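# Flip the gripper housing over and return it to its tray

## Task

Take the loose (unbolted) gripper housing, turn it upside down and set it back in its tray. Its two halves must stay together, and no more than about a fingernail's width of it may stick out past the tray's open edge. The tray is loose and must end up resting on all four feet on the raised bench top, with no foot more than half over any edge. Finally release the housing and pull the grippers away.

## Robot and tools

Robot: two arms, left_arm and right_arm. In the scene frame, left_arm's base is at (-0.032, +0.336, +0.035) m with quat_wxyz (+1.000, 0, 0, +0.006), and right_arm's is at (-0.029, -0.307, +0.014) m with quat_wxyz (+1.000, 0, 0, +0.019). A camera stand is bolted down behind the arms. Loose objects can occasionally get a brief push from outside.

Frames: the scene frame has its origin at table-top height, halfway between the nominal bases. +x points out over the table, +z points up, and +y points toward left_arm. Arm names do not match the left and right sides of the images. Each arm reports its hand pose, targets, velocities and wrist-camera pose in its own base frame. The fixed cameras and the table use the scene frame. On each gripper the fingers extend along its +z axis and open and close along its y axis. end_effector_position is a point between the pads, roughly 1 cm behind the fingertips.

The 14-number row, used by both execute_actions and move: seven numbers for left_arm (dx, dy, dz, rx, ry, rz, opening), then seven for right_arm in the same order. Every value lies in [-1, 1], and both arms are always included. dx to rz are offsets, not poses. Each is measured from that arm's Hand target as it stood when the action or move began, along that arm's own base axes. rx, ry, rz form a single rotation vector about the Hand target's position. 1.0 equals 0.6 m or 180 degrees. A translation longer than 1.0 is scaled back along its direction. opening is absolute: +1 is fully open (0.094 m) and -1 is closed. Each control step, the commanded orientation is limited to within 40 degrees of the measured one. Six zeros for an arm re-sends its current Hand target. To keep a gripper as it is, repeat its present opening, because 0 means half open.

execute_actions: actions is a list of actions. Each action is a table of up to 15 rows, one row per 1/30 s step. A shorter table holds its last row for the remaining steps. All rows in one action count from the same start pose. Each new action starts from the updated Hand target, so repeating an offset keeps moving the arm. cameras lists camera names: ["all"] for all, [] for none. If left out, all cameras are shown for an empty actions list and none otherwise. An unknown name invalidates the call. An empty actions list returns a full status.

move: target is either one row or a list of up to 15 rows. In a list, every row is still an offset from the original Hand targets. The paths are straight lines and do not avoid obstacles or the other arm. The whole move is capped at 10 s and takes at least 0.5 s. speed is the top path speed in m/s, from 0.002 to 4.3 with default 0.25. Turning is capped at twice that value in rad/s. Give one number, or one per target. blend is in metres and rounds corners between listed targets; 0 stops at each one. opening_speed is the finger rate per second on the -1 to +1 scale, minimum 0.2; use it to close gently. grip_force is the per-pad limit in newtons, 10 to 50, with one value or one per arm. It persists until changed, and lower values close slowly. blocking=false returns after about 0.5 s while the move keeps running. The result ends with a move: line reporting done, off_target, moving, held or fault, plus limits=paced (pose clipped) or limits=held (steps withheld).

wait: seconds, from 0 to 10; arms hold their last command. stop: brakes a running move, which needs more room when the move is faster. zoom_image: camera (cam_high, cam_low, cam_left_wrist or cam_right_wrist) and region [x0, y0, x1, y1] in image pixels, at most 504 by 504, taken from the newest image. finished_scene: scene is the current scene's number. Call it only once the goal holds without the robot; it cannot be undone.

Reading results: Hand target is the last commanded pose after clipping, and the next offsets count from it. The gripper often rests a few cm short because of friction or load, more when carrying something. Re-command it, or send the remaining gap as an offset. Tool commands shows the current gripper commands. grip_measured uses the opening scale and reads up to about 2.5 mm wide when empty. On a hard part under full squeeze it reads up to about 3 mm under the part's size. The squeeze starts at touch, then jumps to the force limit at about 20 N. To release, command an opening well above grip_measured. grip_effort_nm is the gripper motor's effort (negative means closing), not pad force. Joint torques include the arm's own weight. Joint velocities reading within noise means that arm is still. A MOTOR HOT line appears at 85 °C. At 100 °C that arm goes limp and drops its load for 30 to 60 s or more. Stretched-out arms, held loads and pushing against something all heat the motors. Joint ranges (rad): waist -2.880 to 2.880, shoulder 0.000 to 3.142, elbow 0.000 to 3.019, wrist pitch -1.693 to 1.571, wrist yaw -1.571 to 1.571, wrist roll -2.094 to 2.094.

Cameras: all four give 672x504 images. cam_high sits above and in front at about (0.48, -0.47, 1.13) and looks down. cam_low sits far forward near table height at about (1.51, -0.59, 0.07). The two wrist cameras ride on the hands, and their images can lag while the arm moves. Calibration is accurate to roughly a centimetre near the image centre.

Avoid: any contact between the two arms, including one gripper closing on the other's fingers, since this can end the scene. Avoid fast impacts and hard presses; an arm blocked by something keeps pushing until it is commanded back. Do not let anything fall off the table or drop from height. Do not tip, shove or slide the tray off the bench top. Do not open the grippers while a part is still moving. Do not route paths close to an arm's own base. Move slowly near contact, and when done, open the grippers and lift clear.

Each tool is called by a JSON object that holds its "method" and its "body".

## Session

{"method": "execute_actions", "body": {"actions": []}}

Scene clock: 0.00 s.
left_arm: end_effector_position=(+0.2725, +0.2269, +0.1264) grip_measured=+1.000 grip_effort_nm=n/a end_effector_quat_wxyz=(-0.456, +0.679, -0.559, -0.137) | right_arm: end_effector_position=(+0.3805, -0.0903, +0.0894) grip_measured=+1.000 grip_effort_nm=n/a end_effector_quat_wxyz=(+0.175, -0.627, +0.755, +0.077)
Joint positions: left_arm=[0.406 0.96 0.383 -0.161 -0.621 -1.076 0.094] | right_arm=[-0.399 1.461 0.942 -1.025 -0.383 -1.78 0.094]
Joint velocities: within noise
Joint torques (N m): no reading
Motor temperatures (°C): left_arm=[22 26 21 26 24 22 21] | right_arm=[20 24 25 23 20 23 24]
Heat: left arm: hottest shoulder 26 °C; right arm: hottest elbow 25 °C.
Hand target: left_arm +0.2798, +0.2300, +0.1368; -0.465, +0.678, -0.553, -0.132 | right_arm +0.3889, -0.0939, +0.0972; +0.180, -0.629, +0.754, +0.066
Tool commands: left_gripper/opening=+1.0 right_gripper/opening=+1.0

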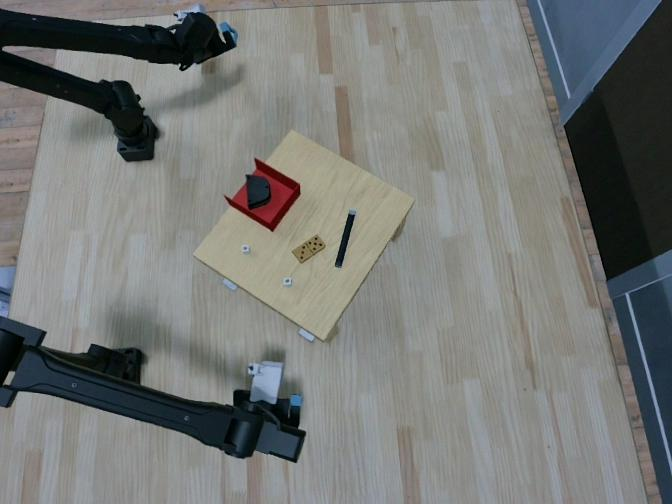

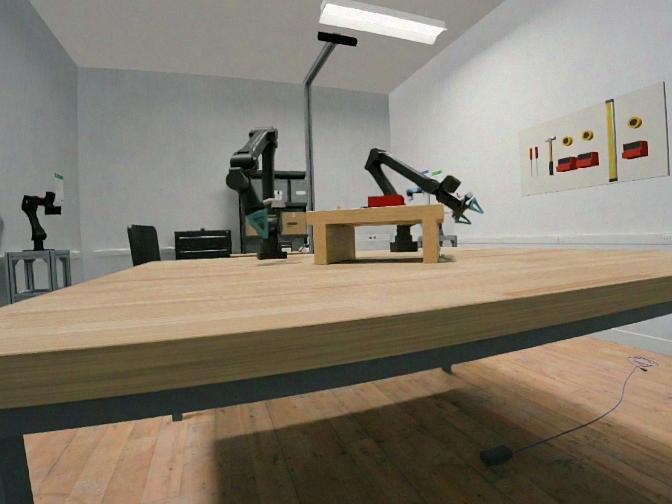

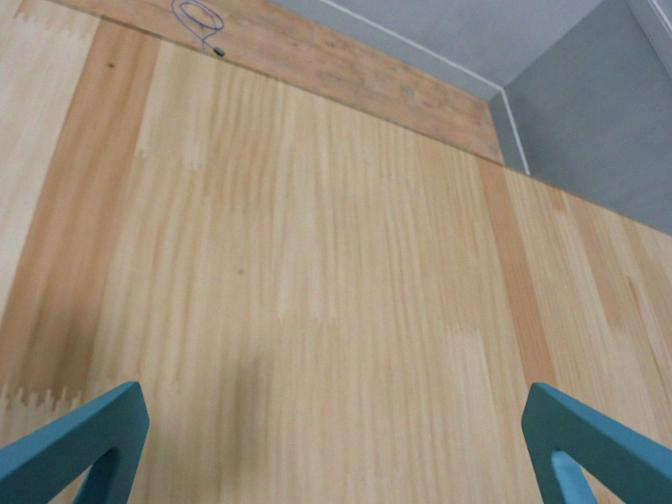

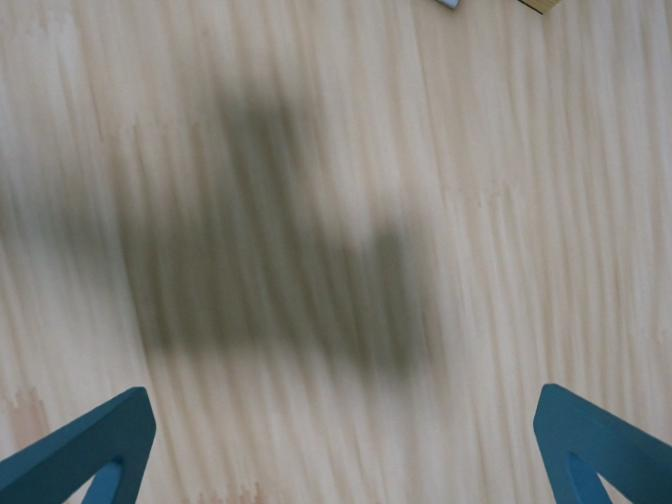

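{"method": "zoom_image", "body": {"camera": "cam_high", "region": [190, 120, 420, 350]}}

{"method": "zoom_image", "body": {"camera": "cam_high", "region": [215, 145, 315, 245]}}

{"method": "zoom_image", "body": {"camera": "cam_low", "region": [300, 180, 460, 280]}}

Scaled by 2.191 from the camera's 672x504 image, which has a finer 960x720 frame.

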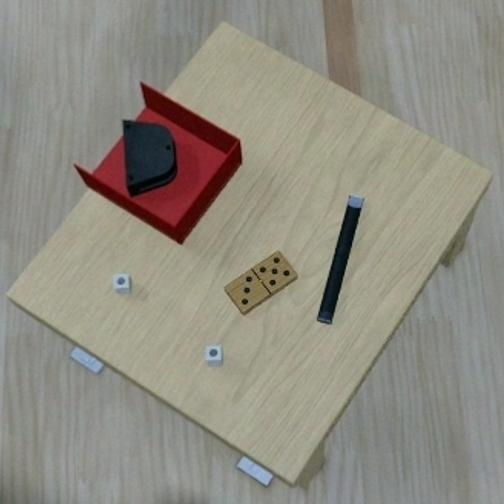

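Scaled by 5.040 from the camera's 672x504 image, which has a finer 960x720 frame.

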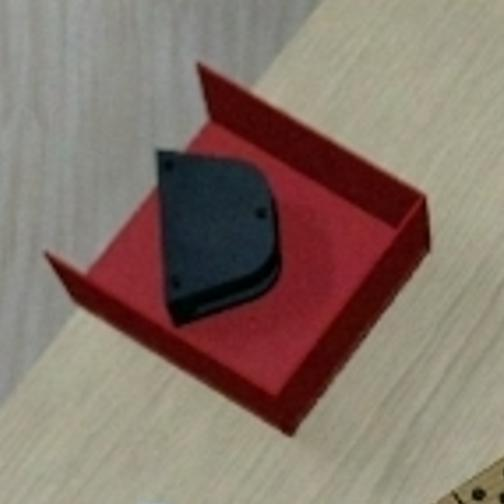

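Scaled by 3.150 from the camera's 672x504 image, which has a finer 960x720 frame.

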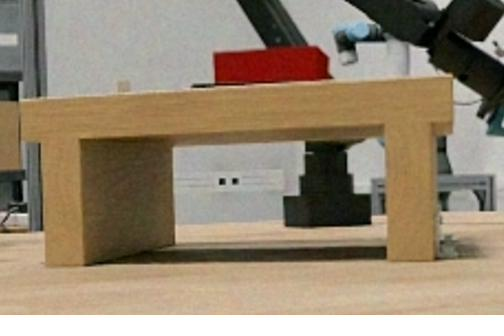

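{"method": "move", "body": {"target": [-0.0263, -0.6625, 0.222, 0.1715, 0.0985, -0.6749, 1, 0, 0, 0, 0, 0, 0, 1], "speed": 0.3, "cameras": ["all"]}}

Scene clock: 125.93 s.
left_arm: end_effector_position=(+0.2586, -0.1601, +0.2396) grip_measured=+1.000 grip_effort_nm=-0.02 end_effector_quat_wxyz=(+0.384, +0.280, +0.870, -0.129) | right_arm: end_effector_position=(+0.3805, -0.0903, +0.0894) grip_measured=+1.000 grip_effort_nm=0.01 end_effector_quat_wxyz=(+0.175, -0.627, +0.755, +0.077)
Joint positions: left_arm=[-0.493 0.571 0.608 -0.78 0.105 0.083 0.094] | right_arm=[-0.399 1.461 0.942 -1.025 -0.383 -1.78 0.094]
Joint torques (N m): left_arm=[-1.08 0.67 17.39 1.22 0.13 0.16] | right_arm=[-0.38 -9.88 10.62 -0.01 -0.49 0.04]
Motor temperatures (°C): left_arm=[22 26 34 25 23 21 20] | right_arm=[20 27 33 22 19 23 23]
Heat: left arm: hottest elbow 34 °C; right arm: hottest elbow 33 °C.
Hand target: left_arm +0.2641, -0.1675, +0.2702; +0.401, +0.287, +0.860, -0.133 | right_arm +0.3889, -0.0939, +0.0972; +0.180, -0.629, +0.754, +0.066
Off the commanded pose: left_arm 0.032 m, 3 deg | right_arm 0.012 m, 1 deg.
move: off_target (left_arm, right_arm)
camera_calibration:
cam_left_wrist: T_world_to_cam=[[-0.599134, -0.800243, 0.0254794, 0.0201411], [-0.736619, 0.538471, -0.409195, 0.415282], [0.313736, -0.263932, -0.912091, 0.188613], [0, 0, 0, 1]] pos_world=[0.258797, -0.157719, 0.34145]

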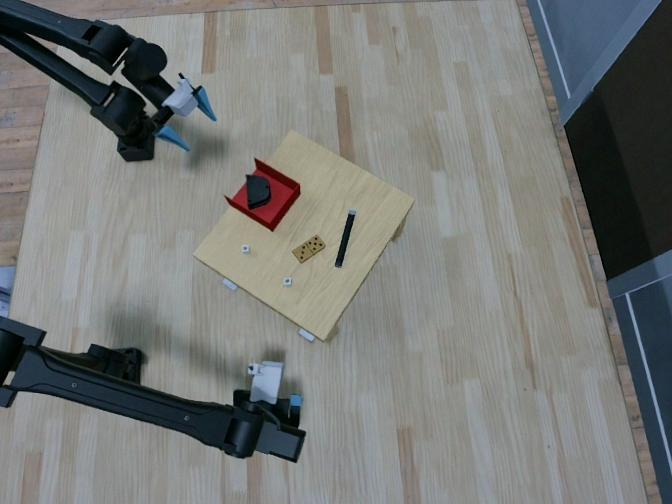

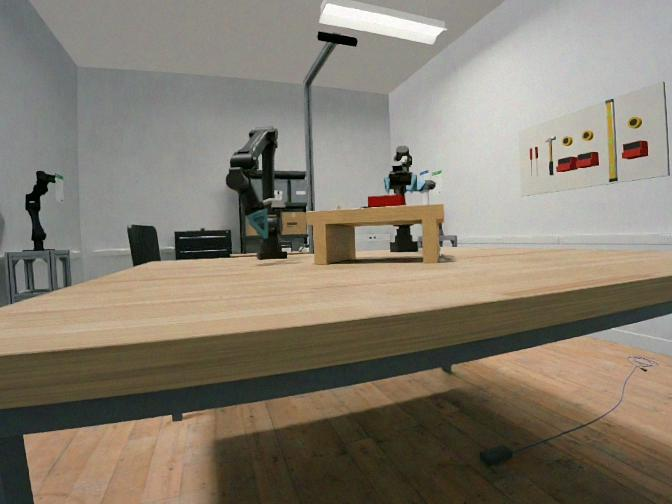

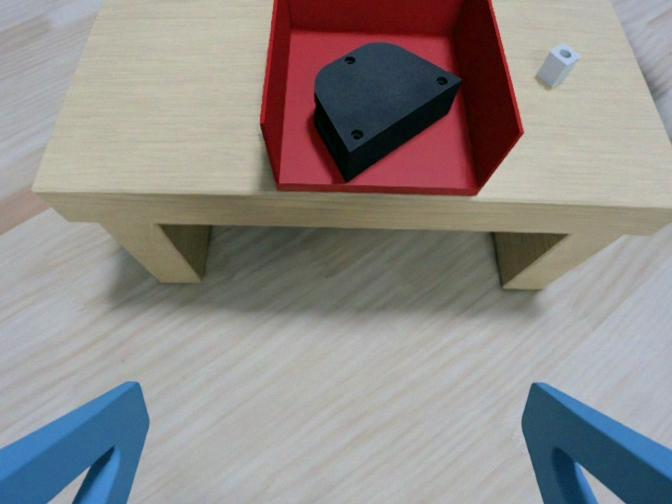

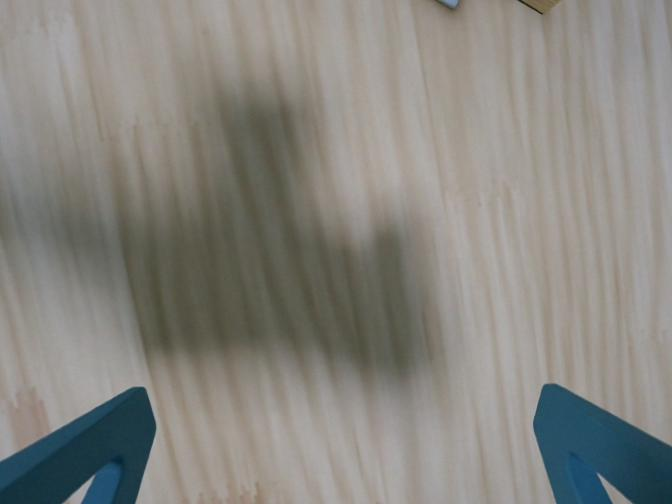

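{"method": "zoom_image", "body": {"camera": "cam_left_wrist", "region": [250, 0, 540, 217]}}

Scaled by 1.738 from the camera's 672x504 image, which has a finer 960x720 frame.

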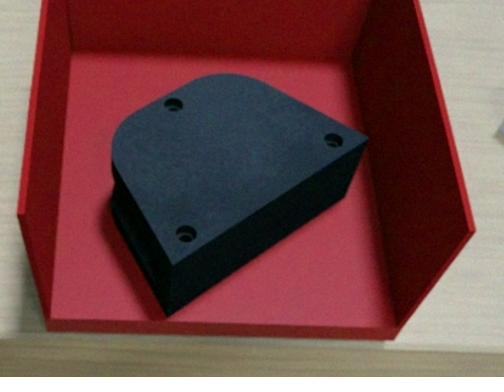

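{"method": "move", "body": {"target": [-0.0035, -0.0458, -0.0753, -0.1337, -0.1775, 0, 1, 0, 0, 0, 0, 0, 0, 1], "speed": 0.25, "cameras": ["cam_left_wrist"]}}

{"method": "zoom_image", "body": {"camera": "cam_left_wrist", "region": [220, 60, 500, 270]}}

Scene clock: 200.80 s.
left_arm: end_effector_position=(+0.2644, -0.1924, +0.2282) grip_measured=+1.000 grip_effort_nm=-0.02 end_effector_quat_wxyz=(+0.672, +0.224, +0.672, -0.218) | right_arm: end_effector_position=(+0.3805, -0.0903, +0.0894) grip_measured=+1.000 grip_effort_nm=0.01 end_effector_quat_wxyz=(+0.175, -0.627, +0.755, +0.077)
Joint positions: left_arm=[-0.62 0.52 0.12 0.397 0.015 0.008 0.094] | right_arm=[-0.399 1.461 0.942 -1.025 -0.383 -1.78 0.094]
Joint torques (N m): left_arm=[-1.26 1.85 10.61 2.92 -0.11 -0.01] | right_arm=[-0.38 -9.76 10.62 0.01 -0.48 0.04]
Motor temperatures (°C): left_arm=[21 25 49 25 22 20 20] | right_arm=[20 28 34 22 19 22 22]
Heat: left arm: hottest elbow 49 °C; right arm: hottest elbow 34 °C.
Hand target: left_arm +0.2619, -0.1950, +0.2248; +0.671, +0.224, +0.671, -0.224 | right_arm +0.3889, -0.0939, +0.0972; +0.180, -0.629, +0.754, +0.066
Off the commanded pose: left_arm 0.005 m, 1 deg | right_arm 0.012 m, 1 deg.
move: off_target (right_arm)
camera_calibration:
cam_left_wrist: T_world_to_cam=[[-0.611362, -0.791325, -0.00648122, 0.0103313], [-0.315629, 0.251343, -0.914989, 0.381076], [0.725683, -0.557344, -0.403426, -0.113533], [0, 0, 0, 1]] pos_world=[0.208984, -0.150882, 0.302946]
Images, in order (width x height): cam_left_wrist 672x504.

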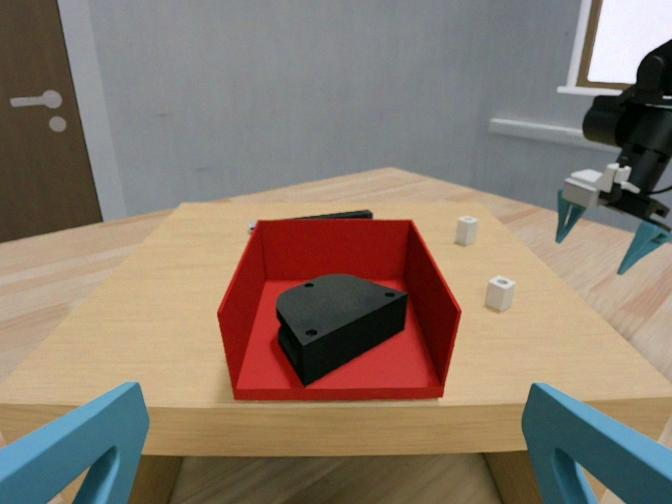

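Scaled by 1.800 from the camera's 672x504 image, which has a finer 960x720 frame.

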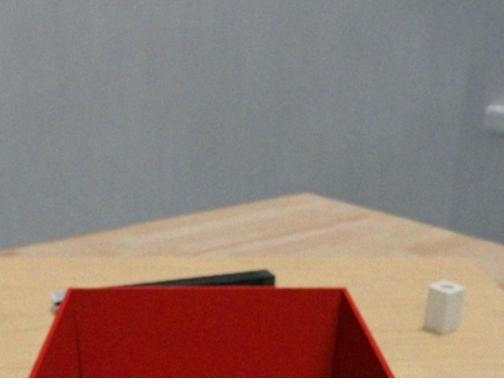

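{"method": "zoom_image", "body": {"camera": "cam_left_wrist", "region": [220, 250, 460, 420]}}

{"method": "zoom_image", "body": {"camera": "cam_left_wrist", "region": [265, 265, 345, 395]}}

Scaled by 2.100 from the camera's 672x504 image, which has a finer 960x720 frame.

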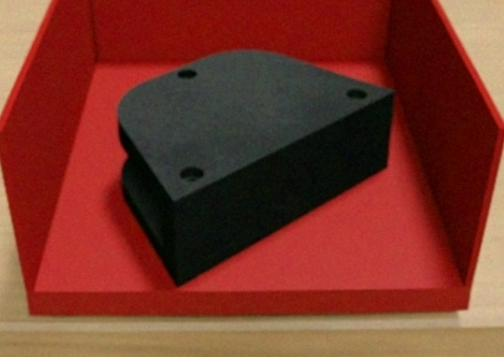

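Scaled by 3.877 from the camera's 672x504 image, which has a finer 960x720 frame.

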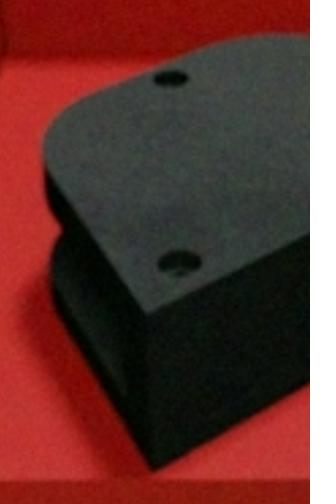

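{"method": "move", "body": {"target": [0.205, -0.1467, 0.055, 0.4607, 0.2301, -0.2301, 0.7, 0, 0, 0, 0, 0, 0, 1], "speed": 0.25, "cameras": ["all"]}}

Scene clock: 246.93 s.
left_arm: end_effector_position=(+0.3761, -0.2709, +0.2462) grip_measured=+0.703 grip_effort_nm=-0.16 end_effector_quat_wxyz=(-0.011, +0.700, +0.714, -0.003) | right_arm: end_effector_position=(+0.3805, -0.0903, +0.0894) grip_measured=+1.000 grip_effort_nm=0.01 end_effector_quat_wxyz=(+0.175, -0.627, +0.755, +0.077)
Joint positions: left_arm=[-0.623 1.564 1.523 -1.552 0.002 0.929 0.08] | right_arm=[-0.399 1.461 0.942 -1.025 -0.383 -1.78 0.094]
Joint torques (N m): left_arm=[-1.14 -10.58 15.25 -0.17 -0.04 0.17] | right_arm=[-0.44 -9.82 10.62 0.01 -0.49 0.04]
Motor temperatures (°C): left_arm=[21 25 41 25 22 20 20] | right_arm=[20 28 34 21 19 22 22]
Heat: left arm: hottest elbow 41 °C; right arm: hottest elbow 34 °C.
Hand target: left_arm +0.3849, -0.2829, +0.2579; +0.000, +0.707, +0.707, +0.000 | right_arm +0.3889, -0.0939, +0.0972; +0.180, -0.629, +0.754, +0.066
Off the commanded pose: left_arm 0.019 m, 2 deg | right_arm 0.012 m, 1 deg.
move: off_target (left_arm, right_arm)
camera_calibration:
cam_left_wrist: T_world_to_cam=[[-0.998928, -0.0202667, 0.041615, 0.359399], [-0.00138339, 0.911721, 0.410807, 0.186941], [-0.0462669, 0.410309, -0.910772, 0.446286], [0, 0, 0, 1]] pos_world=[0.379921, -0.346269, 0.314712]

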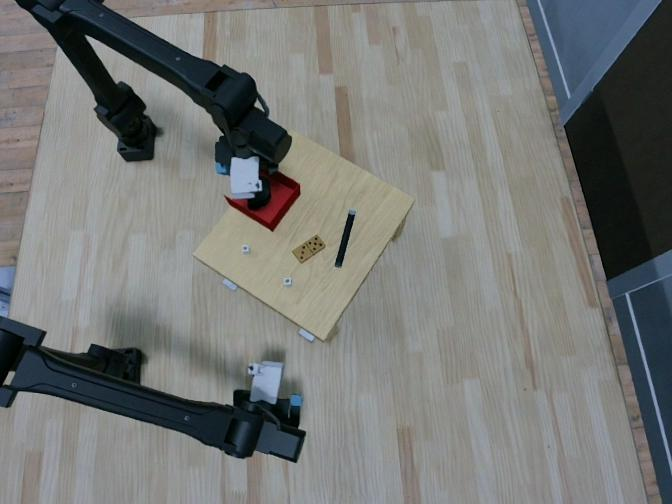

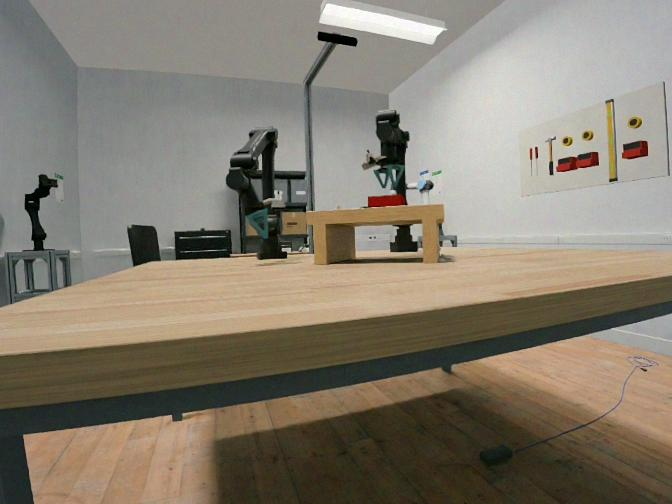

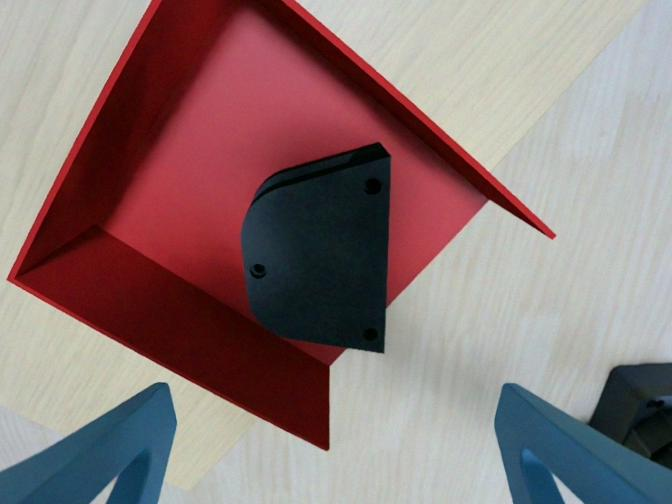

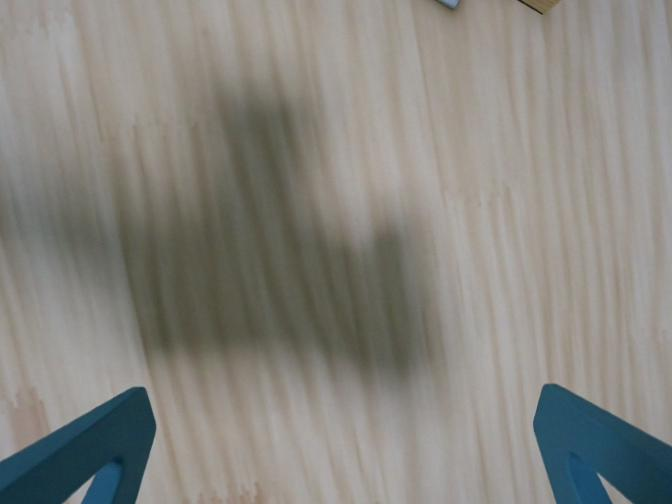

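{"method": "move", "body": {"target": [0.0085, -0.0185, -0.068, 0, 0, 0, 0.5, 0, 0, 0, 0, 0, 0, 1], "speed": 0.15, "cameras": ["cam_left_wrist"]}}

Scene clock: 259.70 s.
left_arm: end_effector_position=(+0.3907, -0.2887, +0.2291) grip_measured=+0.503 grip_effort_nm=-0.17 end_effector_quat_wxyz=(+0.007, +0.705, +0.709, +0.000) | right_arm: end_effector_position=(+0.3805, -0.0903, +0.0894) grip_measured=+1.000 grip_effort_nm=0.01 end_effector_quat_wxyz=(+0.175, -0.627, +0.755, +0.077)
Joint positions: left_arm=[-0.635 1.602 1.523 -1.478 0.002 0.93 0.071] | right_arm=[-0.399 1.461 0.942 -1.025 -0.383 -1.78 0.094]
Joint torques (N m): left_arm=[-1.14 -11.28 9.77 1.03 -0.04 0.03] | right_arm=[-0.44 -9.88 10.62 -0.01 -0.49 0.05]
Heat: left arm: hottest elbow 43 °C; right arm: hottest elbow 34 °C.
Hand target: left_arm +0.3899, -0.2941, +0.2171; +0.000, +0.707, +0.707, +0.000 | right_arm +0.3889, -0.0939, +0.0972; +0.180, -0.629, +0.754, +0.066
Off the commanded pose: left_arm 0.013 m, 1 deg | right_arm 0.012 m, 1 deg.
move: off_target (left_arm, right_arm)
camera_calibration:
cam_left_wrist: T_world_to_cam=[[-0.999899, -0.0066965, 0.0125565, 0.385189], [-0.0012498, 0.920276, 0.391268, 0.217064], [-0.0141756, 0.391212, -0.920191, 0.422854], [0, 0, 0, 1]] pos_world=[0.391416, -0.362606, 0.29934]
Images, in order (width x height): cam_left_wrist 672x504.

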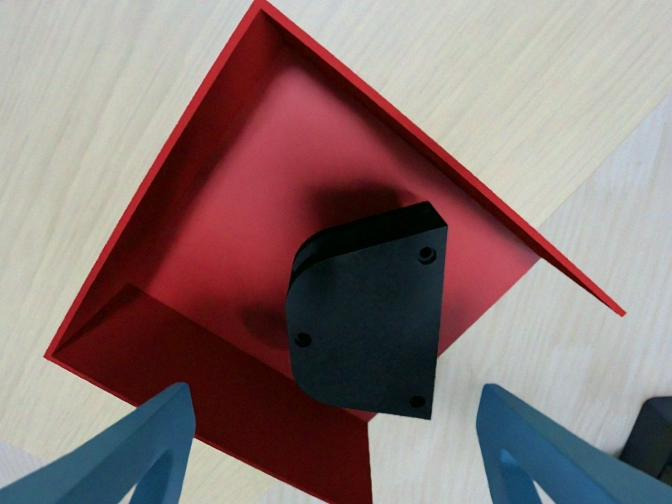

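{"method": "move", "body": {"target": [-0.0165, 0.0218, -0.045, 0, 0, 0, 0.5, 0, 0, 0, 0, 0, 0, 1], "speed": 0.15, "cameras": ["cam_left_wrist"]}}

Scene clock: 267.50 s.
left_arm: end_effector_position=(+0.3803, -0.2811, +0.1883) grip_measured=+0.503 grip_effort_nm=-0.16 end_effector_quat_wxyz=(-0.007, +0.705, +0.709, -0.002) | right_arm: end_effector_position=(+0.3805, -0.0903, +0.0894) grip_measured=+1.000 grip_effort_nm=0.01 end_effector_quat_wxyz=(+0.175, -0.627, +0.755, +0.077)
Joint positions: left_arm=[-0.635 1.602 1.415 -1.4 0.002 0.93 0.071] | right_arm=[-0.399 1.461 0.942 -1.025 -0.383 -1.78 0.094]
Joint torques (N m): left_arm=[-0.44 -13.27 9.58 0.94 -0.04 0.13] | right_arm=[-0.38 -9.76 10.61 -0.01 -0.49 0.04]
Heat: left arm: hottest elbow 41 °C; right arm: hottest elbow 34 °C.
Hand target: left_arm +0.3800, -0.2811, +0.1901; +0.000, +0.707, +0.707, +0.000 | right_arm +0.3889, -0.0939, +0.0972; +0.180, -0.629, +0.754, +0.066
Off the commanded pose: left_arm 0.002 m, 1 deg | right_arm 0.012 m, 1 deg.
move: off_target (right_arm)
camera_calibration:
cam_left_wrist: T_world_to_cam=[[-0.999312, -0.00715133, 0.0363799, 0.370623], [0.00829319, 0.913246, 0.407324, 0.217448], [-0.0361368, 0.407345, -0.912559, 0.393588], [0, 0, 0, 1]] pos_world=[0.382788, -0.356259, 0.257117]
Images, in order (width x height): cam_left_wrist 672x504.

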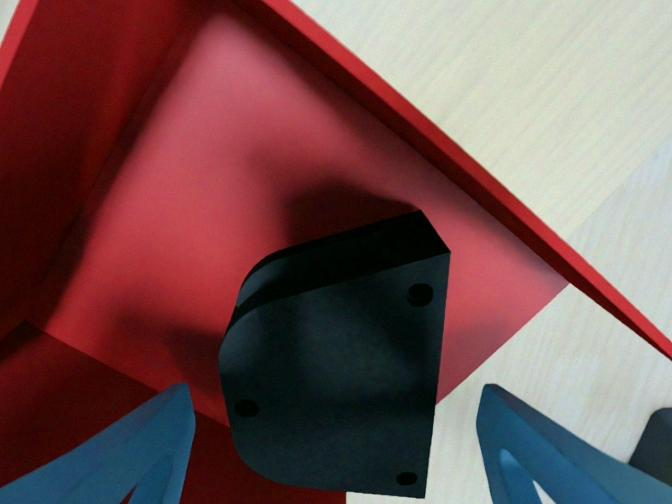

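{"method": "move", "body": {"target": [0, 0, -0.038, 0, 0, 0, 0.5, 0, 0, 0, 0, 0, 0, 1], "speed": 0.08, "cameras": ["cam_left_wrist", "cam_low"]}}

Scene clock: 275.07 s.
left_arm: end_effector_position=(+0.3800, -0.2809, +0.1713) grip_measured=+0.503 grip_effort_nm=-0.16 end_effector_quat_wxyz=(-0.001, +0.705, +0.709, -0.001) | right_arm: end_effector_position=(+0.3805, -0.0903, +0.0894) grip_measured=+1.000 grip_effort_nm=0.01 end_effector_quat_wxyz=(+0.175, -0.627, +0.755, +0.077)
Joint positions: left_arm=[-0.635 1.602 1.37 -1.342 0.002 0.93 0.071] | right_arm=[-0.399 1.461 0.942 -1.025 -0.383 -1.78 0.094]
Joint torques (N m): left_arm=[-0.38 -12.28 9.47 0.91 -0.04 0.13] | right_arm=[-0.44 -9.82 10.62 0.02 -0.49 0.04]
Heat: left arm: hottest elbow 40 °C; right arm: hottest elbow 34 °C.
Hand target: left_arm +0.3801, -0.2811, +0.1674; +0.000, +0.707, +0.707, +0.000 | right_arm +0.3889, -0.0939, +0.0972; +0.180, -0.629, +0.754, +0.066
Off the commanded pose: left_arm 0.004 m, 0 deg | right_arm 0.012 m, 1 deg.
move: off_target (right_arm)
camera_calibration:
cam_left_wrist: T_world_to_cam=[[-0.999638, -0.00693274, 0.0260113, 0.372893], [0.00406313, 0.91634, 0.400379, 0.227767], [-0.026611, 0.40034, -0.91598, 0.372956], [0, 0, 0, 1]] pos_world=[0.381757, -0.355436, 0.240727]
Images, in order (width x height): cam_low 672x504, cam_left_wrist 672x504.

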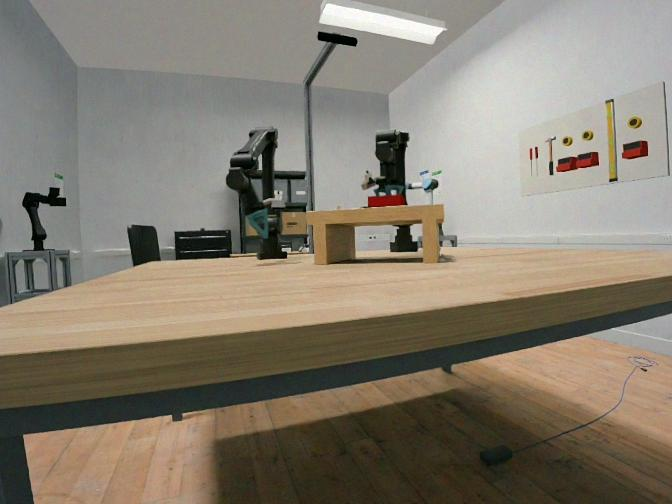

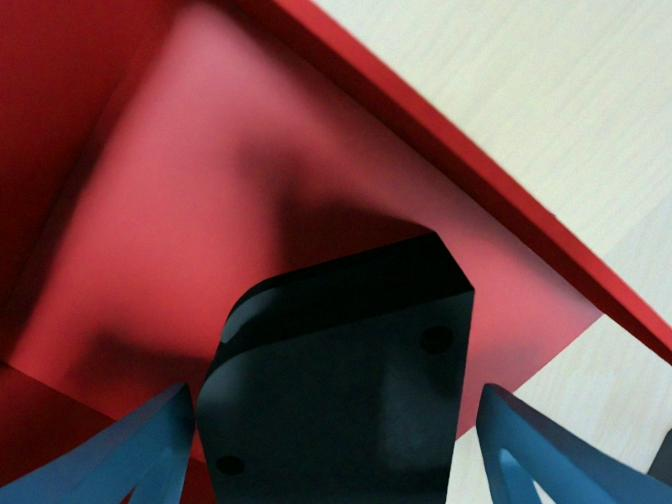

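{"method": "move", "body": {"target": [0, 0, -0.0167, 0, 0, 0, 0.5, 0, 0, 0, 0, 0, 0, 1], "speed": 0.06, "cameras": ["cam_left_wrist"]}}

Scene clock: 278.50 s.
left_arm: end_effector_position=(+0.3799, -0.2808, +0.1642) grip_measured=+0.503 grip_effort_nm=-0.16 end_effector_quat_wxyz=(+0.002, +0.705, +0.709, -0.001) | right_arm: end_effector_position=(+0.3805, -0.0903, +0.0894) grip_measured=+1.000 grip_effort_nm=0.01 end_effector_quat_wxyz=(+0.175, -0.627, +0.755, +0.077)
Joint positions: left_arm=[-0.635 1.602 1.351 -1.316 0.002 0.93 0.071] | right_arm=[-0.399 1.461 0.942 -1.025 -0.383 -1.78 0.094]
Joint torques (N m): left_arm=[-0.38 -11.75 9.42 0.96 -0.04 0.13] | right_arm=[-0.38 -9.82 10.61 0.02 -0.49 0.04]
Heat: left arm: hottest elbow 39 °C; right arm: hottest elbow 34 °C.
Hand target: left_arm +0.3801, -0.2811, +0.1574; +0.000, +0.707, +0.707, +0.000 | right_arm +0.3889, -0.0939, +0.0972; +0.180, -0.629, +0.754, +0.066
Off the commanded pose: left_arm 0.007 m, 0 deg | right_arm 0.012 m, 1 deg.
move: off_target (right_arm)
camera_calibration:
cam_left_wrist: T_world_to_cam=[[-0.99976, -0.00681793, 0.0208, 0.373962], [0.00199778, 0.917865, 0.396887, 0.23235], [-0.0217976, 0.396833, -0.917632, 0.363901], [0, 0, 0, 1]] pos_world=[0.381341, -0.355124, 0.233932]
Images, in order (width x height): cam_left_wrist 672x504.

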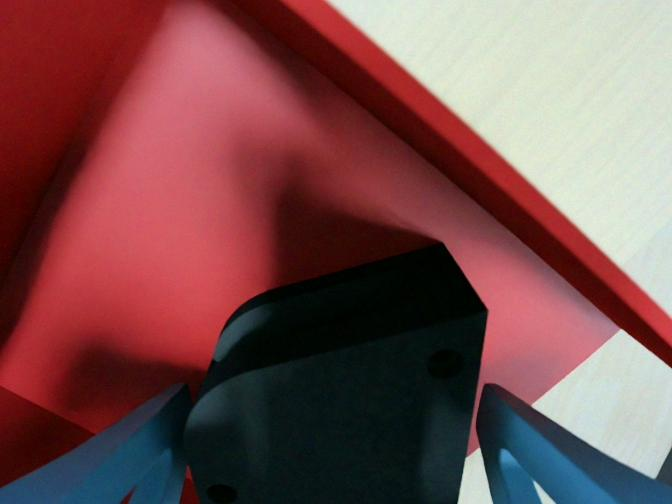

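{"method": "move", "body": {"target": [0, 0, -0.01, 0, 0, 0, 0.5, 0, 0, 0, 0, 0, 0, 1], "speed": 0.06}}

{"method": "move", "body": {"target": [0, 0, 0, 0, 0, 0, 0.05, 0, 0, 0, 0, 0, 0, 1], "opening_speed": 0.25, "cameras": ["cam_left_wrist"]}}

Scene clock: 283.43 s.
left_arm: end_effector_position=(+0.3798, -0.2807, +0.1600) grip_measured=+0.503 grip_effort_nm=-0.16 end_effector_quat_wxyz=(+0.004, +0.705, +0.709, +0.000) | right_arm: end_effector_position=(+0.3805, -0.0903, +0.0894) grip_measured=+1.000 grip_effort_nm=0.01 end_effector_quat_wxyz=(+0.175, -0.627, +0.755, +0.077)
Joint positions: left_arm=[-0.635 1.602 1.34 -1.301 0.002 0.93 0.071] | right_arm=[-0.399 1.461 0.942 -1.025 -0.383 -1.78 0.094]
Joint torques (N m): left_arm=[-0.38 -11.46 9.39 0.9 -0.03 0.13] | right_arm=[-0.5 -9.76 10.61 0.01 -0.49 0.04]
Heat: left arm: hottest elbow 38 °C; right arm: hottest elbow 34 °C.
Hand target: left_arm +0.3800, -0.2811, +0.1513; +0.000, +0.707, +0.707, +0.000 | right_arm +0.3889, -0.0939, +0.0972; +0.180, -0.629, +0.754, +0.066
Off the commanded pose: left_arm 0.009 m, 1 deg | right_arm 0.012 m, 1 deg.
move: off_target (right_arm)

Scene clock: 285.43 s.
left_arm: end_effector_position=(+0.3800, -0.2808, +0.1600) grip_measured=+0.116 grip_effort_nm=-1.04 end_effector_quat_wxyz=(+0.004, +0.705, +0.709, +0.000) | right_arm: end_effector_position=(+0.3805, -0.0903, +0.0894) grip_measured=+1.000 grip_effort_nm=0.01 end_effector_quat_wxyz=(+0.175, -0.627, +0.755, +0.077)
Joint positions: left_arm=[-0.635 1.602 1.34 -1.3 0.002 0.93 0.052] | right_arm=[-0.399 1.461 0.942 -1.025 -0.383 -1.78 0.094]
Joint torques (N m): left_arm=[-0.38 -11.4 9.37 0.95 -0.03 0.13] | right_arm=[-0.38 -9.82 10.62 0.01 -0.49 0.04]
Heat: left arm: hottest elbow 38 °C; right arm: hottest elbow 34 °C.
Hand target: left_arm +0.3800, -0.2811, +0.1513; +0.000, +0.707, +0.707, +0.000 | right_arm +0.3889, -0.0939, +0.0972; +0.180, -0.629, +0.754, +0.066
Off the commanded pose: left_arm 0.009 m, 1 deg | right_arm 0.012 m, 1 deg.
move: off_target (right_arm)
camera_calibration:
cam_left_wrist: T_world_to_cam=[[-0.999829, -0.00681323, 0.0171939, 0.374693], [0.000519514, 0.918958, 0.394355, 0.235278], [-0.0184873, 0.394297, -0.918797, 0.358253], [0, 0, 0, 1]] pos_world=[0.38113, -0.354916, 0.229936]
Images, in order (width x height): cam_left_wrist 672x504.

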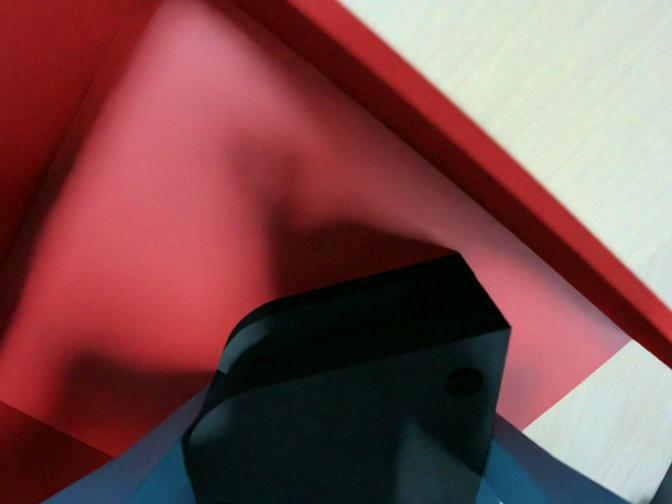

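{"method": "move", "body": {"target": [0, 0, 0.115, 0, 0, 0, 0.05, 0, 0, 0, 0, 0, 0, 1], "speed": 0.1, "cameras": ["cam_left_wrist", "cam_low"]}}

Scene clock: 306.43 s.
left_arm: end_effector_position=(+0.3694, -0.2731, +0.1997) grip_measured=+0.116 grip_effort_nm=-1.05 end_effector_quat_wxyz=(-0.021, +0.705, +0.709, -0.004) | right_arm: end_effector_position=(+0.3805, -0.0903, +0.0894) grip_measured=+1.000 grip_effort_nm=0.01 end_effector_quat_wxyz=(+0.175, -0.627, +0.755, +0.077)
Joint positions: left_arm=[-0.635 1.579 1.418 -1.452 0.002 0.93 0.052] | right_arm=[-0.399 1.461 0.942 -1.025 -0.383 -1.78 0.094]
Joint torques (N m): left_arm=[-0.38 -12.34 14.84 -0.1 -0.04 0.13] | right_arm=[-0.38 -9.82 10.63 0.01 -0.49 0.04]
Motor temperatures (°C): left_arm=[21 27 35 24 22 20 21] | right_arm=[20 28 34 21 19 22 22]
Heat: left arm: hottest elbow 35 °C; right arm: hottest elbow 34 °C.
Hand target: left_arm +0.3800, -0.2811, +0.2204; +0.000, +0.707, +0.707, +0.000 | right_arm +0.3889, -0.0939, +0.0972; +0.180, -0.629, +0.754, +0.066
Off the commanded pose: left_arm 0.025 m, 2 deg | right_arm 0.012 m, 1 deg.
move: off_target (left_arm, right_arm)
camera_calibration:
cam_left_wrist: T_world_to_cam=[[-0.998281, -0.00791315, 0.0580778, 0.35443], [0.0173475, 0.906569, 0.421702, 0.197518], [-0.0559885, 0.421984, -0.904873, 0.410082], [0, 0, 0, 1]] pos_world=[0.373354, -0.349307, 0.267194]
Images, in order (width x height): cam_low 672x504, cam_left_wrist 672x504.

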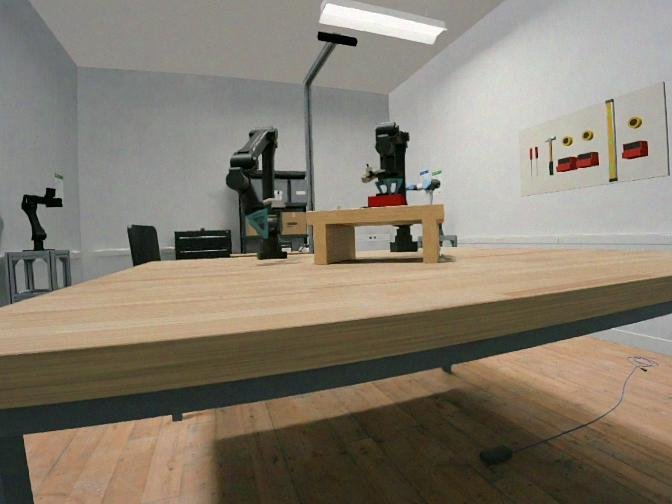

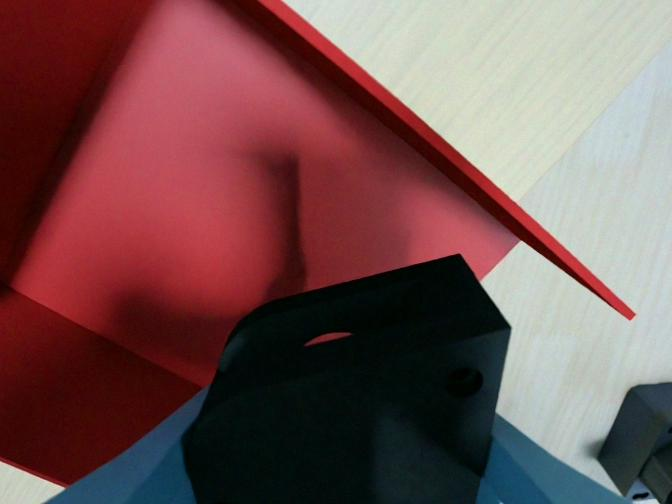

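{"method": "zoom_image", "body": {"camera": "cam_left_wrist", "region": [150, 220, 550, 504]}}

Scaled by 1.260 from the camera's 672x504 image, which has a finer 960x720 frame.

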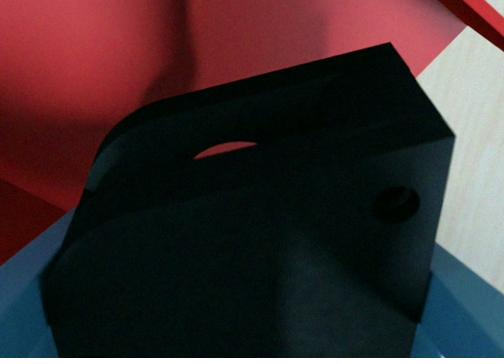

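{"method": "move", "body": {"target": [-0.04, 0.0285, 0.0243, 0, 0, 0.2828, 0.05, 0, 0, 0, 0, 0, 0, 1], "speed": 0.15, "cameras": ["cam_left_wrist", "cam_high"]}}

Scene clock: 314.50 s.
left_arm: end_effector_position=(+0.3593, -0.2655, +0.2286) grip_measured=+0.116 grip_effort_nm=-1.05 end_effector_quat_wxyz=(-0.002, +0.338, +0.941, +0.000) | right_arm: end_effector_position=(+0.3805, -0.0903, +0.0894) grip_measured=+1.000 grip_effort_nm=0.01 end_effector_quat_wxyz=(+0.175, -0.627, +0.755, +0.077)
Joint positions: left_arm=[-0.635 1.512 1.418 -1.48 0.001 0.054 0.052] | right_arm=[-0.399 1.461 0.942 -1.025 -0.383 -1.78 0.094]
Joint torques (N m): left_arm=[-0.5 -12.28 10.69 -0.01 -0.08 0] | right_arm=[-0.44 -9.82 10.63 -0.01 -0.49 0.04]
Heat: left arm: hottest elbow 36 °C; right arm: hottest elbow 34 °C.
Hand target: left_arm +0.3560, -0.2640, +0.2349; +0.000, +0.335, +0.942, +0.000 | right_arm +0.3889, -0.0939, +0.0972; +0.180, -0.629, +0.754, +0.066
Off the commanded pose: left_arm 0.007 m, 0 deg | right_arm 0.012 m, 1 deg.
move: off_target (right_arm)
camera_calibration:
cam_left_wrist: T_world_to_cam=[[-0.634393, -0.772618, 0.0246619, 0.0165842], [-0.700652, 0.588194, 0.403874, 0.356123], [-0.326546, 0.238935, -0.914482, 0.4834], [0, 0, 0, 1]] pos_world=[0.417892, -0.312158, 0.297823]
Images, in order (width x height): cam_high 672x504, cam_left_wrist 672x504.

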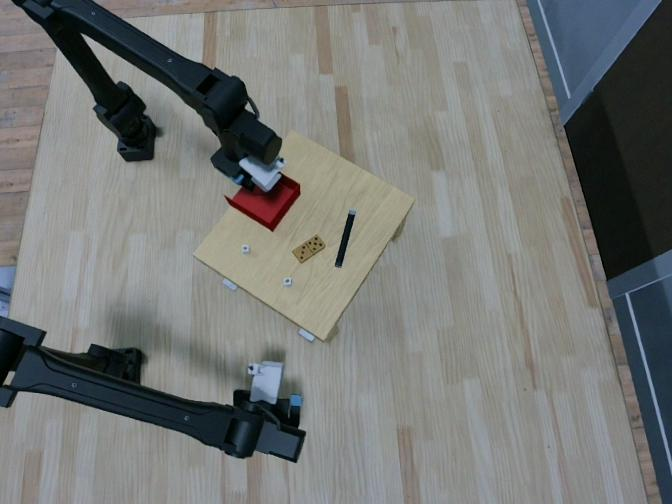

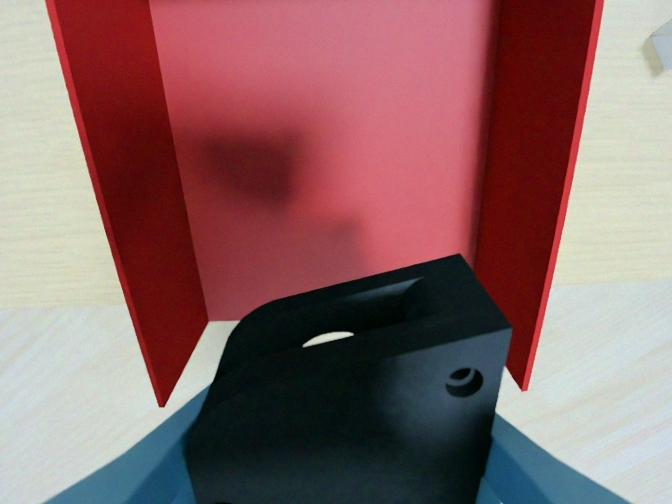

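{"method": "move", "body": {"target": [-0.0058, 0.0047, -0.085, 0, 0, 0, 0.05, 0, 0, 0, 0, 0, 0, 1], "speed": 0.1, "cameras": ["cam_left_wrist"]}}

Scene clock: 331.33 s.
left_arm: end_effector_position=(+0.3524, -0.2604, +0.1862) grip_measured=+0.116 grip_effort_nm=-1.05 end_effector_quat_wxyz=(-0.004, +0.337, +0.941, +0.000) | right_arm: end_effector_position=(+0.3805, -0.0903, +0.0894) grip_measured=+1.000 grip_effort_nm=0.01 end_effector_quat_wxyz=(+0.175, -0.627, +0.755, +0.077)
Joint positions: left_arm=[-0.635 1.509 1.301 -1.371 0.001 0.053 0.052] | right_arm=[-0.399 1.461 0.942 -1.025 -0.383 -1.78 0.094]
Joint torques (N m): left_arm=[-0.44 -11.16 9.66 0.95 -0.08 0] | right_arm=[-0.44 -9.82 10.61 0.02 -0.49 0.04]
Heat: left arm: hottest elbow 36 °C; right arm: hottest elbow 34 °C.
Hand target: left_arm +0.3526, -0.2612, +0.1838; +0.000, +0.335, +0.942, +0.001 | right_arm +0.3889, -0.0939, +0.0972; +0.180, -0.629, +0.754, +0.066
Off the commanded pose: left_arm 0.002 m, 0 deg | right_arm 0.012 m, 1 deg.
move: off_target (right_arm)
camera_calibration:
cam_left_wrist: T_world_to_cam=[[-0.633806, -0.773093, 0.024838, 0.0167559], [-0.700054, 0.586991, 0.406652, 0.364349], [-0.32896, 0.240351, -0.913245, 0.442048], [0, 0, 0, 1]] pos_world=[0.4111, -0.307163, 0.255119]
Images, in order (width x height): cam_left_wrist 672x504.

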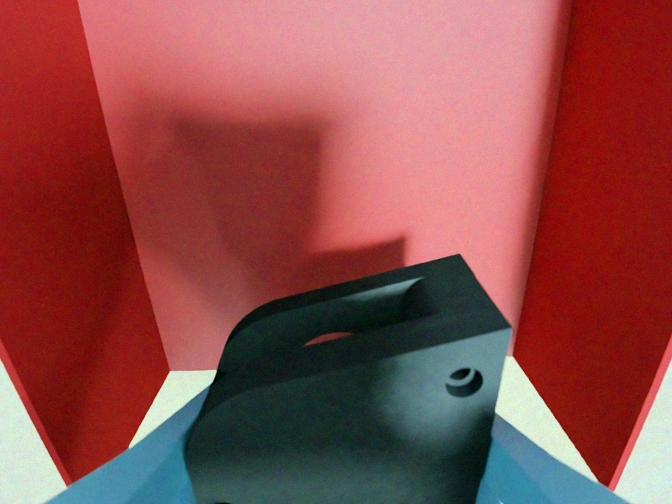

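{"method": "move", "body": {"target": [0.004, -0.003, -0.033, 0, 0, 0, 0.05, 0, 0, 0, 0, 0, 0, 1], "speed": 0.08}}

Scene clock: 336.10 s.
left_arm: end_effector_position=(+0.3541, -0.2617, +0.1747) grip_measured=+0.116 grip_effort_nm=-1.05 end_effector_quat_wxyz=(+0.006, +0.337, +0.941, -0.002) | right_arm: end_effector_position=(+0.3805, -0.0903, +0.0894) grip_measured=+1.000 grip_effort_nm=0.01 end_effector_quat_wxyz=(+0.175, -0.627, +0.755, +0.077)
Joint positions: left_arm=[-0.635 1.509 1.271 -1.32 0.001 0.053 0.052] | right_arm=[-0.399 1.461 0.942 -1.025 -0.383 -1.78 0.094]
Joint torques (N m): left_arm=[-0.5 -9.64 9.59 1.03 -0.09 0] | right_arm=[-0.44 -9.82 10.62 -0.02 -0.49 0.04]
Heat: left arm: hottest elbow 35 °C; right arm: hottest elbow 34 °C.
Hand target: left_arm +0.3549, -0.2630, +0.1640; +0.000, +0.335, +0.942, +0.001 | right_arm +0.3889, -0.0939, +0.0972; +0.180, -0.629, +0.754, +0.066
Off the commanded pose: left_arm 0.011 m, 1 deg | right_arm 0.012 m, 1 deg.
move: off_target (left_arm, right_arm)

{"method": "move", "body": {"target": [0, 0, -0.013, 0, 0, 0, 0.05, 0, 0, 0, 0, 0, 0, 1], "speed": 0.06}}

{"method": "move", "body": {"target": [0, 0, -0.007, 0, 0, 0, 0.05, 0, 0, 0, 0, 0, 0, 1], "speed": 0.06}}

Scene clock: 339.30 s.
left_arm: end_effector_position=(+0.3541, -0.2617, +0.1670) grip_measured=+0.116 grip_effort_nm=-1.04 end_effector_quat_wxyz=(+0.006, +0.337, +0.941, -0.002) | right_arm: end_effector_position=(+0.3805, -0.0903, +0.0894) grip_measured=+1.000 grip_effort_nm=0.01 end_effector_quat_wxyz=(+0.175, -0.627, +0.755, +0.077)
Joint positions: left_arm=[-0.635 1.514 1.255 -1.3 0.001 0.053 0.052] | right_arm=[-0.399 1.461 0.942 -1.025 -0.383 -1.78 0.094]
Joint torques (N m): left_arm=[-0.44 -9.64 9.57 1.01 -0.09 0] | right_arm=[-0.38 -9.82 10.59 0.01 -0.49 0.04]
Heat: left arm: hottest elbow 35 °C; right arm: hottest elbow 34 °C.
Hand target: left_arm +0.3549, -0.2629, +0.1562; +0.000, +0.335, +0.942, +0.001 | right_arm +0.3889, -0.0939, +0.0972; +0.180, -0.629, +0.754, +0.066
Off the commanded pose: left_arm 0.011 m, 1 deg | right_arm 0.012 m, 1 deg.
move: off_target (left_arm, right_arm)

Scene clock: 340.07 s.
left_arm: end_effector_position=(+0.3543, -0.2618, +0.1631) grip_measured=+0.116 grip_effort_nm=-1.05 end_effector_quat_wxyz=(+0.006, +0.337, +0.941, -0.003) | right_arm: end_effector_position=(+0.3805, -0.0903, +0.0894) grip_measured=+1.000 grip_effort_nm=0.01 end_effector_quat_wxyz=(+0.175, -0.627, +0.755, +0.077)
Joint positions: left_arm=[-0.635 1.516 1.248 -1.289 0.001 0.053 0.052] | right_arm=[-0.399 1.461 0.942 -1.025 -0.383 -1.78 0.094]
Joint torques (N m): left_arm=[-0.5 -9.64 9.52 0.96 -0.09 0] | right_arm=[-0.44 -9.76 10.62 0.02 -0.49 0.04]
Heat: left arm: hottest elbow 35 °C; right arm: hottest elbow 34 °C.
Hand target: left_arm +0.3550, -0.2630, +0.1522; +0.000, +0.335, +0.942, +0.000 | right_arm +0.3889, -0.0939, +0.0972; +0.180, -0.629, +0.754, +0.066
Off the commanded pose: left_arm 0.011 m, 1 deg | right_arm 0.012 m, 1 deg.
move: off_target (left_arm, right_arm)

{"method": "move", "body": {"target": [0, 0, -0.0045, 0, 0, 0, 0.05, 0, 0, 0, 0, 0, 0, 1], "speed": 0.06}}

{"method": "move", "body": {"target": [0, 0, -0.0035, 0, 0, 0, 0.05, 0, 0, 0, 0, 0, 0, 1], "speed": 0.06, "cameras": ["cam_left_wrist"]}}

Scene clock: 343.30 s.
left_arm: end_effector_position=(+0.3544, -0.2619, +0.1604) grip_measured=+0.116 grip_effort_nm=-1.05 end_effector_quat_wxyz=(+0.006, +0.337, +0.941, -0.003) | right_arm: end_effector_position=(+0.3805, -0.0903, +0.0894) grip_measured=+1.000 grip_effort_nm=0.01 end_effector_quat_wxyz=(+0.175, -0.627, +0.755, +0.077)
Joint positions: left_arm=[-0.635 1.518 1.243 -1.282 0.001 0.053 0.052] | right_arm=[-0.399 1.461 0.942 -1.025 -0.383 -1.78 0.094]
Joint torques (N m): left_arm=[-0.5 -9.7 9.52 0.96 -0.09 0] | right_arm=[-0.38 -9.82 10.62 0.01 -0.49 0.04]
Heat: left arm: hottest elbow 35 °C; right arm: hottest elbow 34 °C.
Hand target: left_arm +0.3550, -0.2630, +0.1495; +0.000, +0.335, +0.942, +0.000 | right_arm +0.3889, -0.0939, +0.0972; +0.180, -0.629, +0.754, +0.066
Off the commanded pose: left_arm 0.011 m, 1 deg | right_arm 0.012 m, 1 deg.
move: off_target (left_arm, right_arm)

Scene clock: 344.00 s.
left_arm: end_effector_position=(+0.3555, -0.2627, +0.1600) grip_measured=+0.116 grip_effort_nm=-1.05 end_effector_quat_wxyz=(+0.008, +0.337, +0.941, -0.003) | right_arm: end_effector_position=(+0.3805, -0.0903, +0.0894) grip_measured=+1.000 grip_effort_nm=0.01 end_effector_quat_wxyz=(+0.175, -0.627, +0.755, +0.077)
Joint positions: left_arm=[-0.635 1.519 1.243 -1.276 0.001 0.053 0.052] | right_arm=[-0.399 1.461 0.942 -1.025 -0.383 -1.78 0.094]
Joint torques (N m): left_arm=[-0.5 -9.7 9.18 1.02 -0.09 0] | right_arm=[-0.38 -9.76 10.62 0.02 -0.49 0.04]
Heat: left arm: hottest elbow 35 °C; right arm: hottest elbow 34 °C.
Hand target: left_arm +0.3550, -0.2630, +0.1473; +0.000, +0.335, +0.942, +0.001 | right_arm +0.3889, -0.0939, +0.0972; +0.180, -0.629, +0.754, +0.066
Off the commanded pose: left_arm 0.013 m, 1 deg | right_arm 0.012 m, 1 deg.
move: off_target (left_arm, right_arm)
camera_calibration:
cam_left_wrist: T_world_to_cam=[[-0.63429, -0.772736, 0.0235614, 0.0180977], [-0.707957, 0.592822, 0.383875, 0.38653], [-0.310602, 0.226808, -0.923084, 0.411181], [0, 0, 0, 1]] pos_world=[0.412839, -0.308418, 0.230749]
Images, in order (width x height): cam_left_wrist 672x504.

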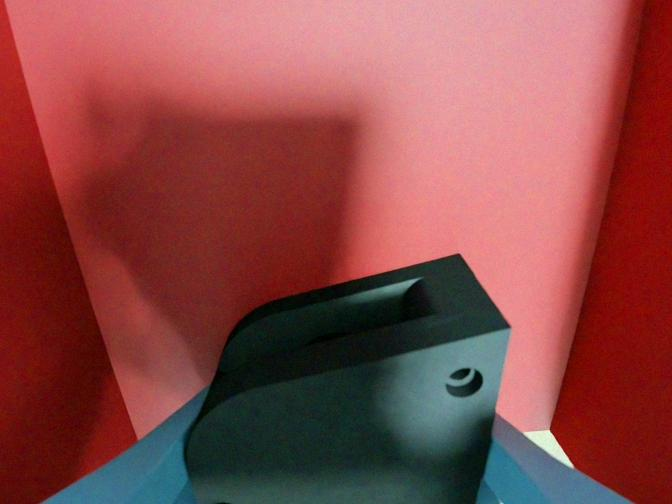

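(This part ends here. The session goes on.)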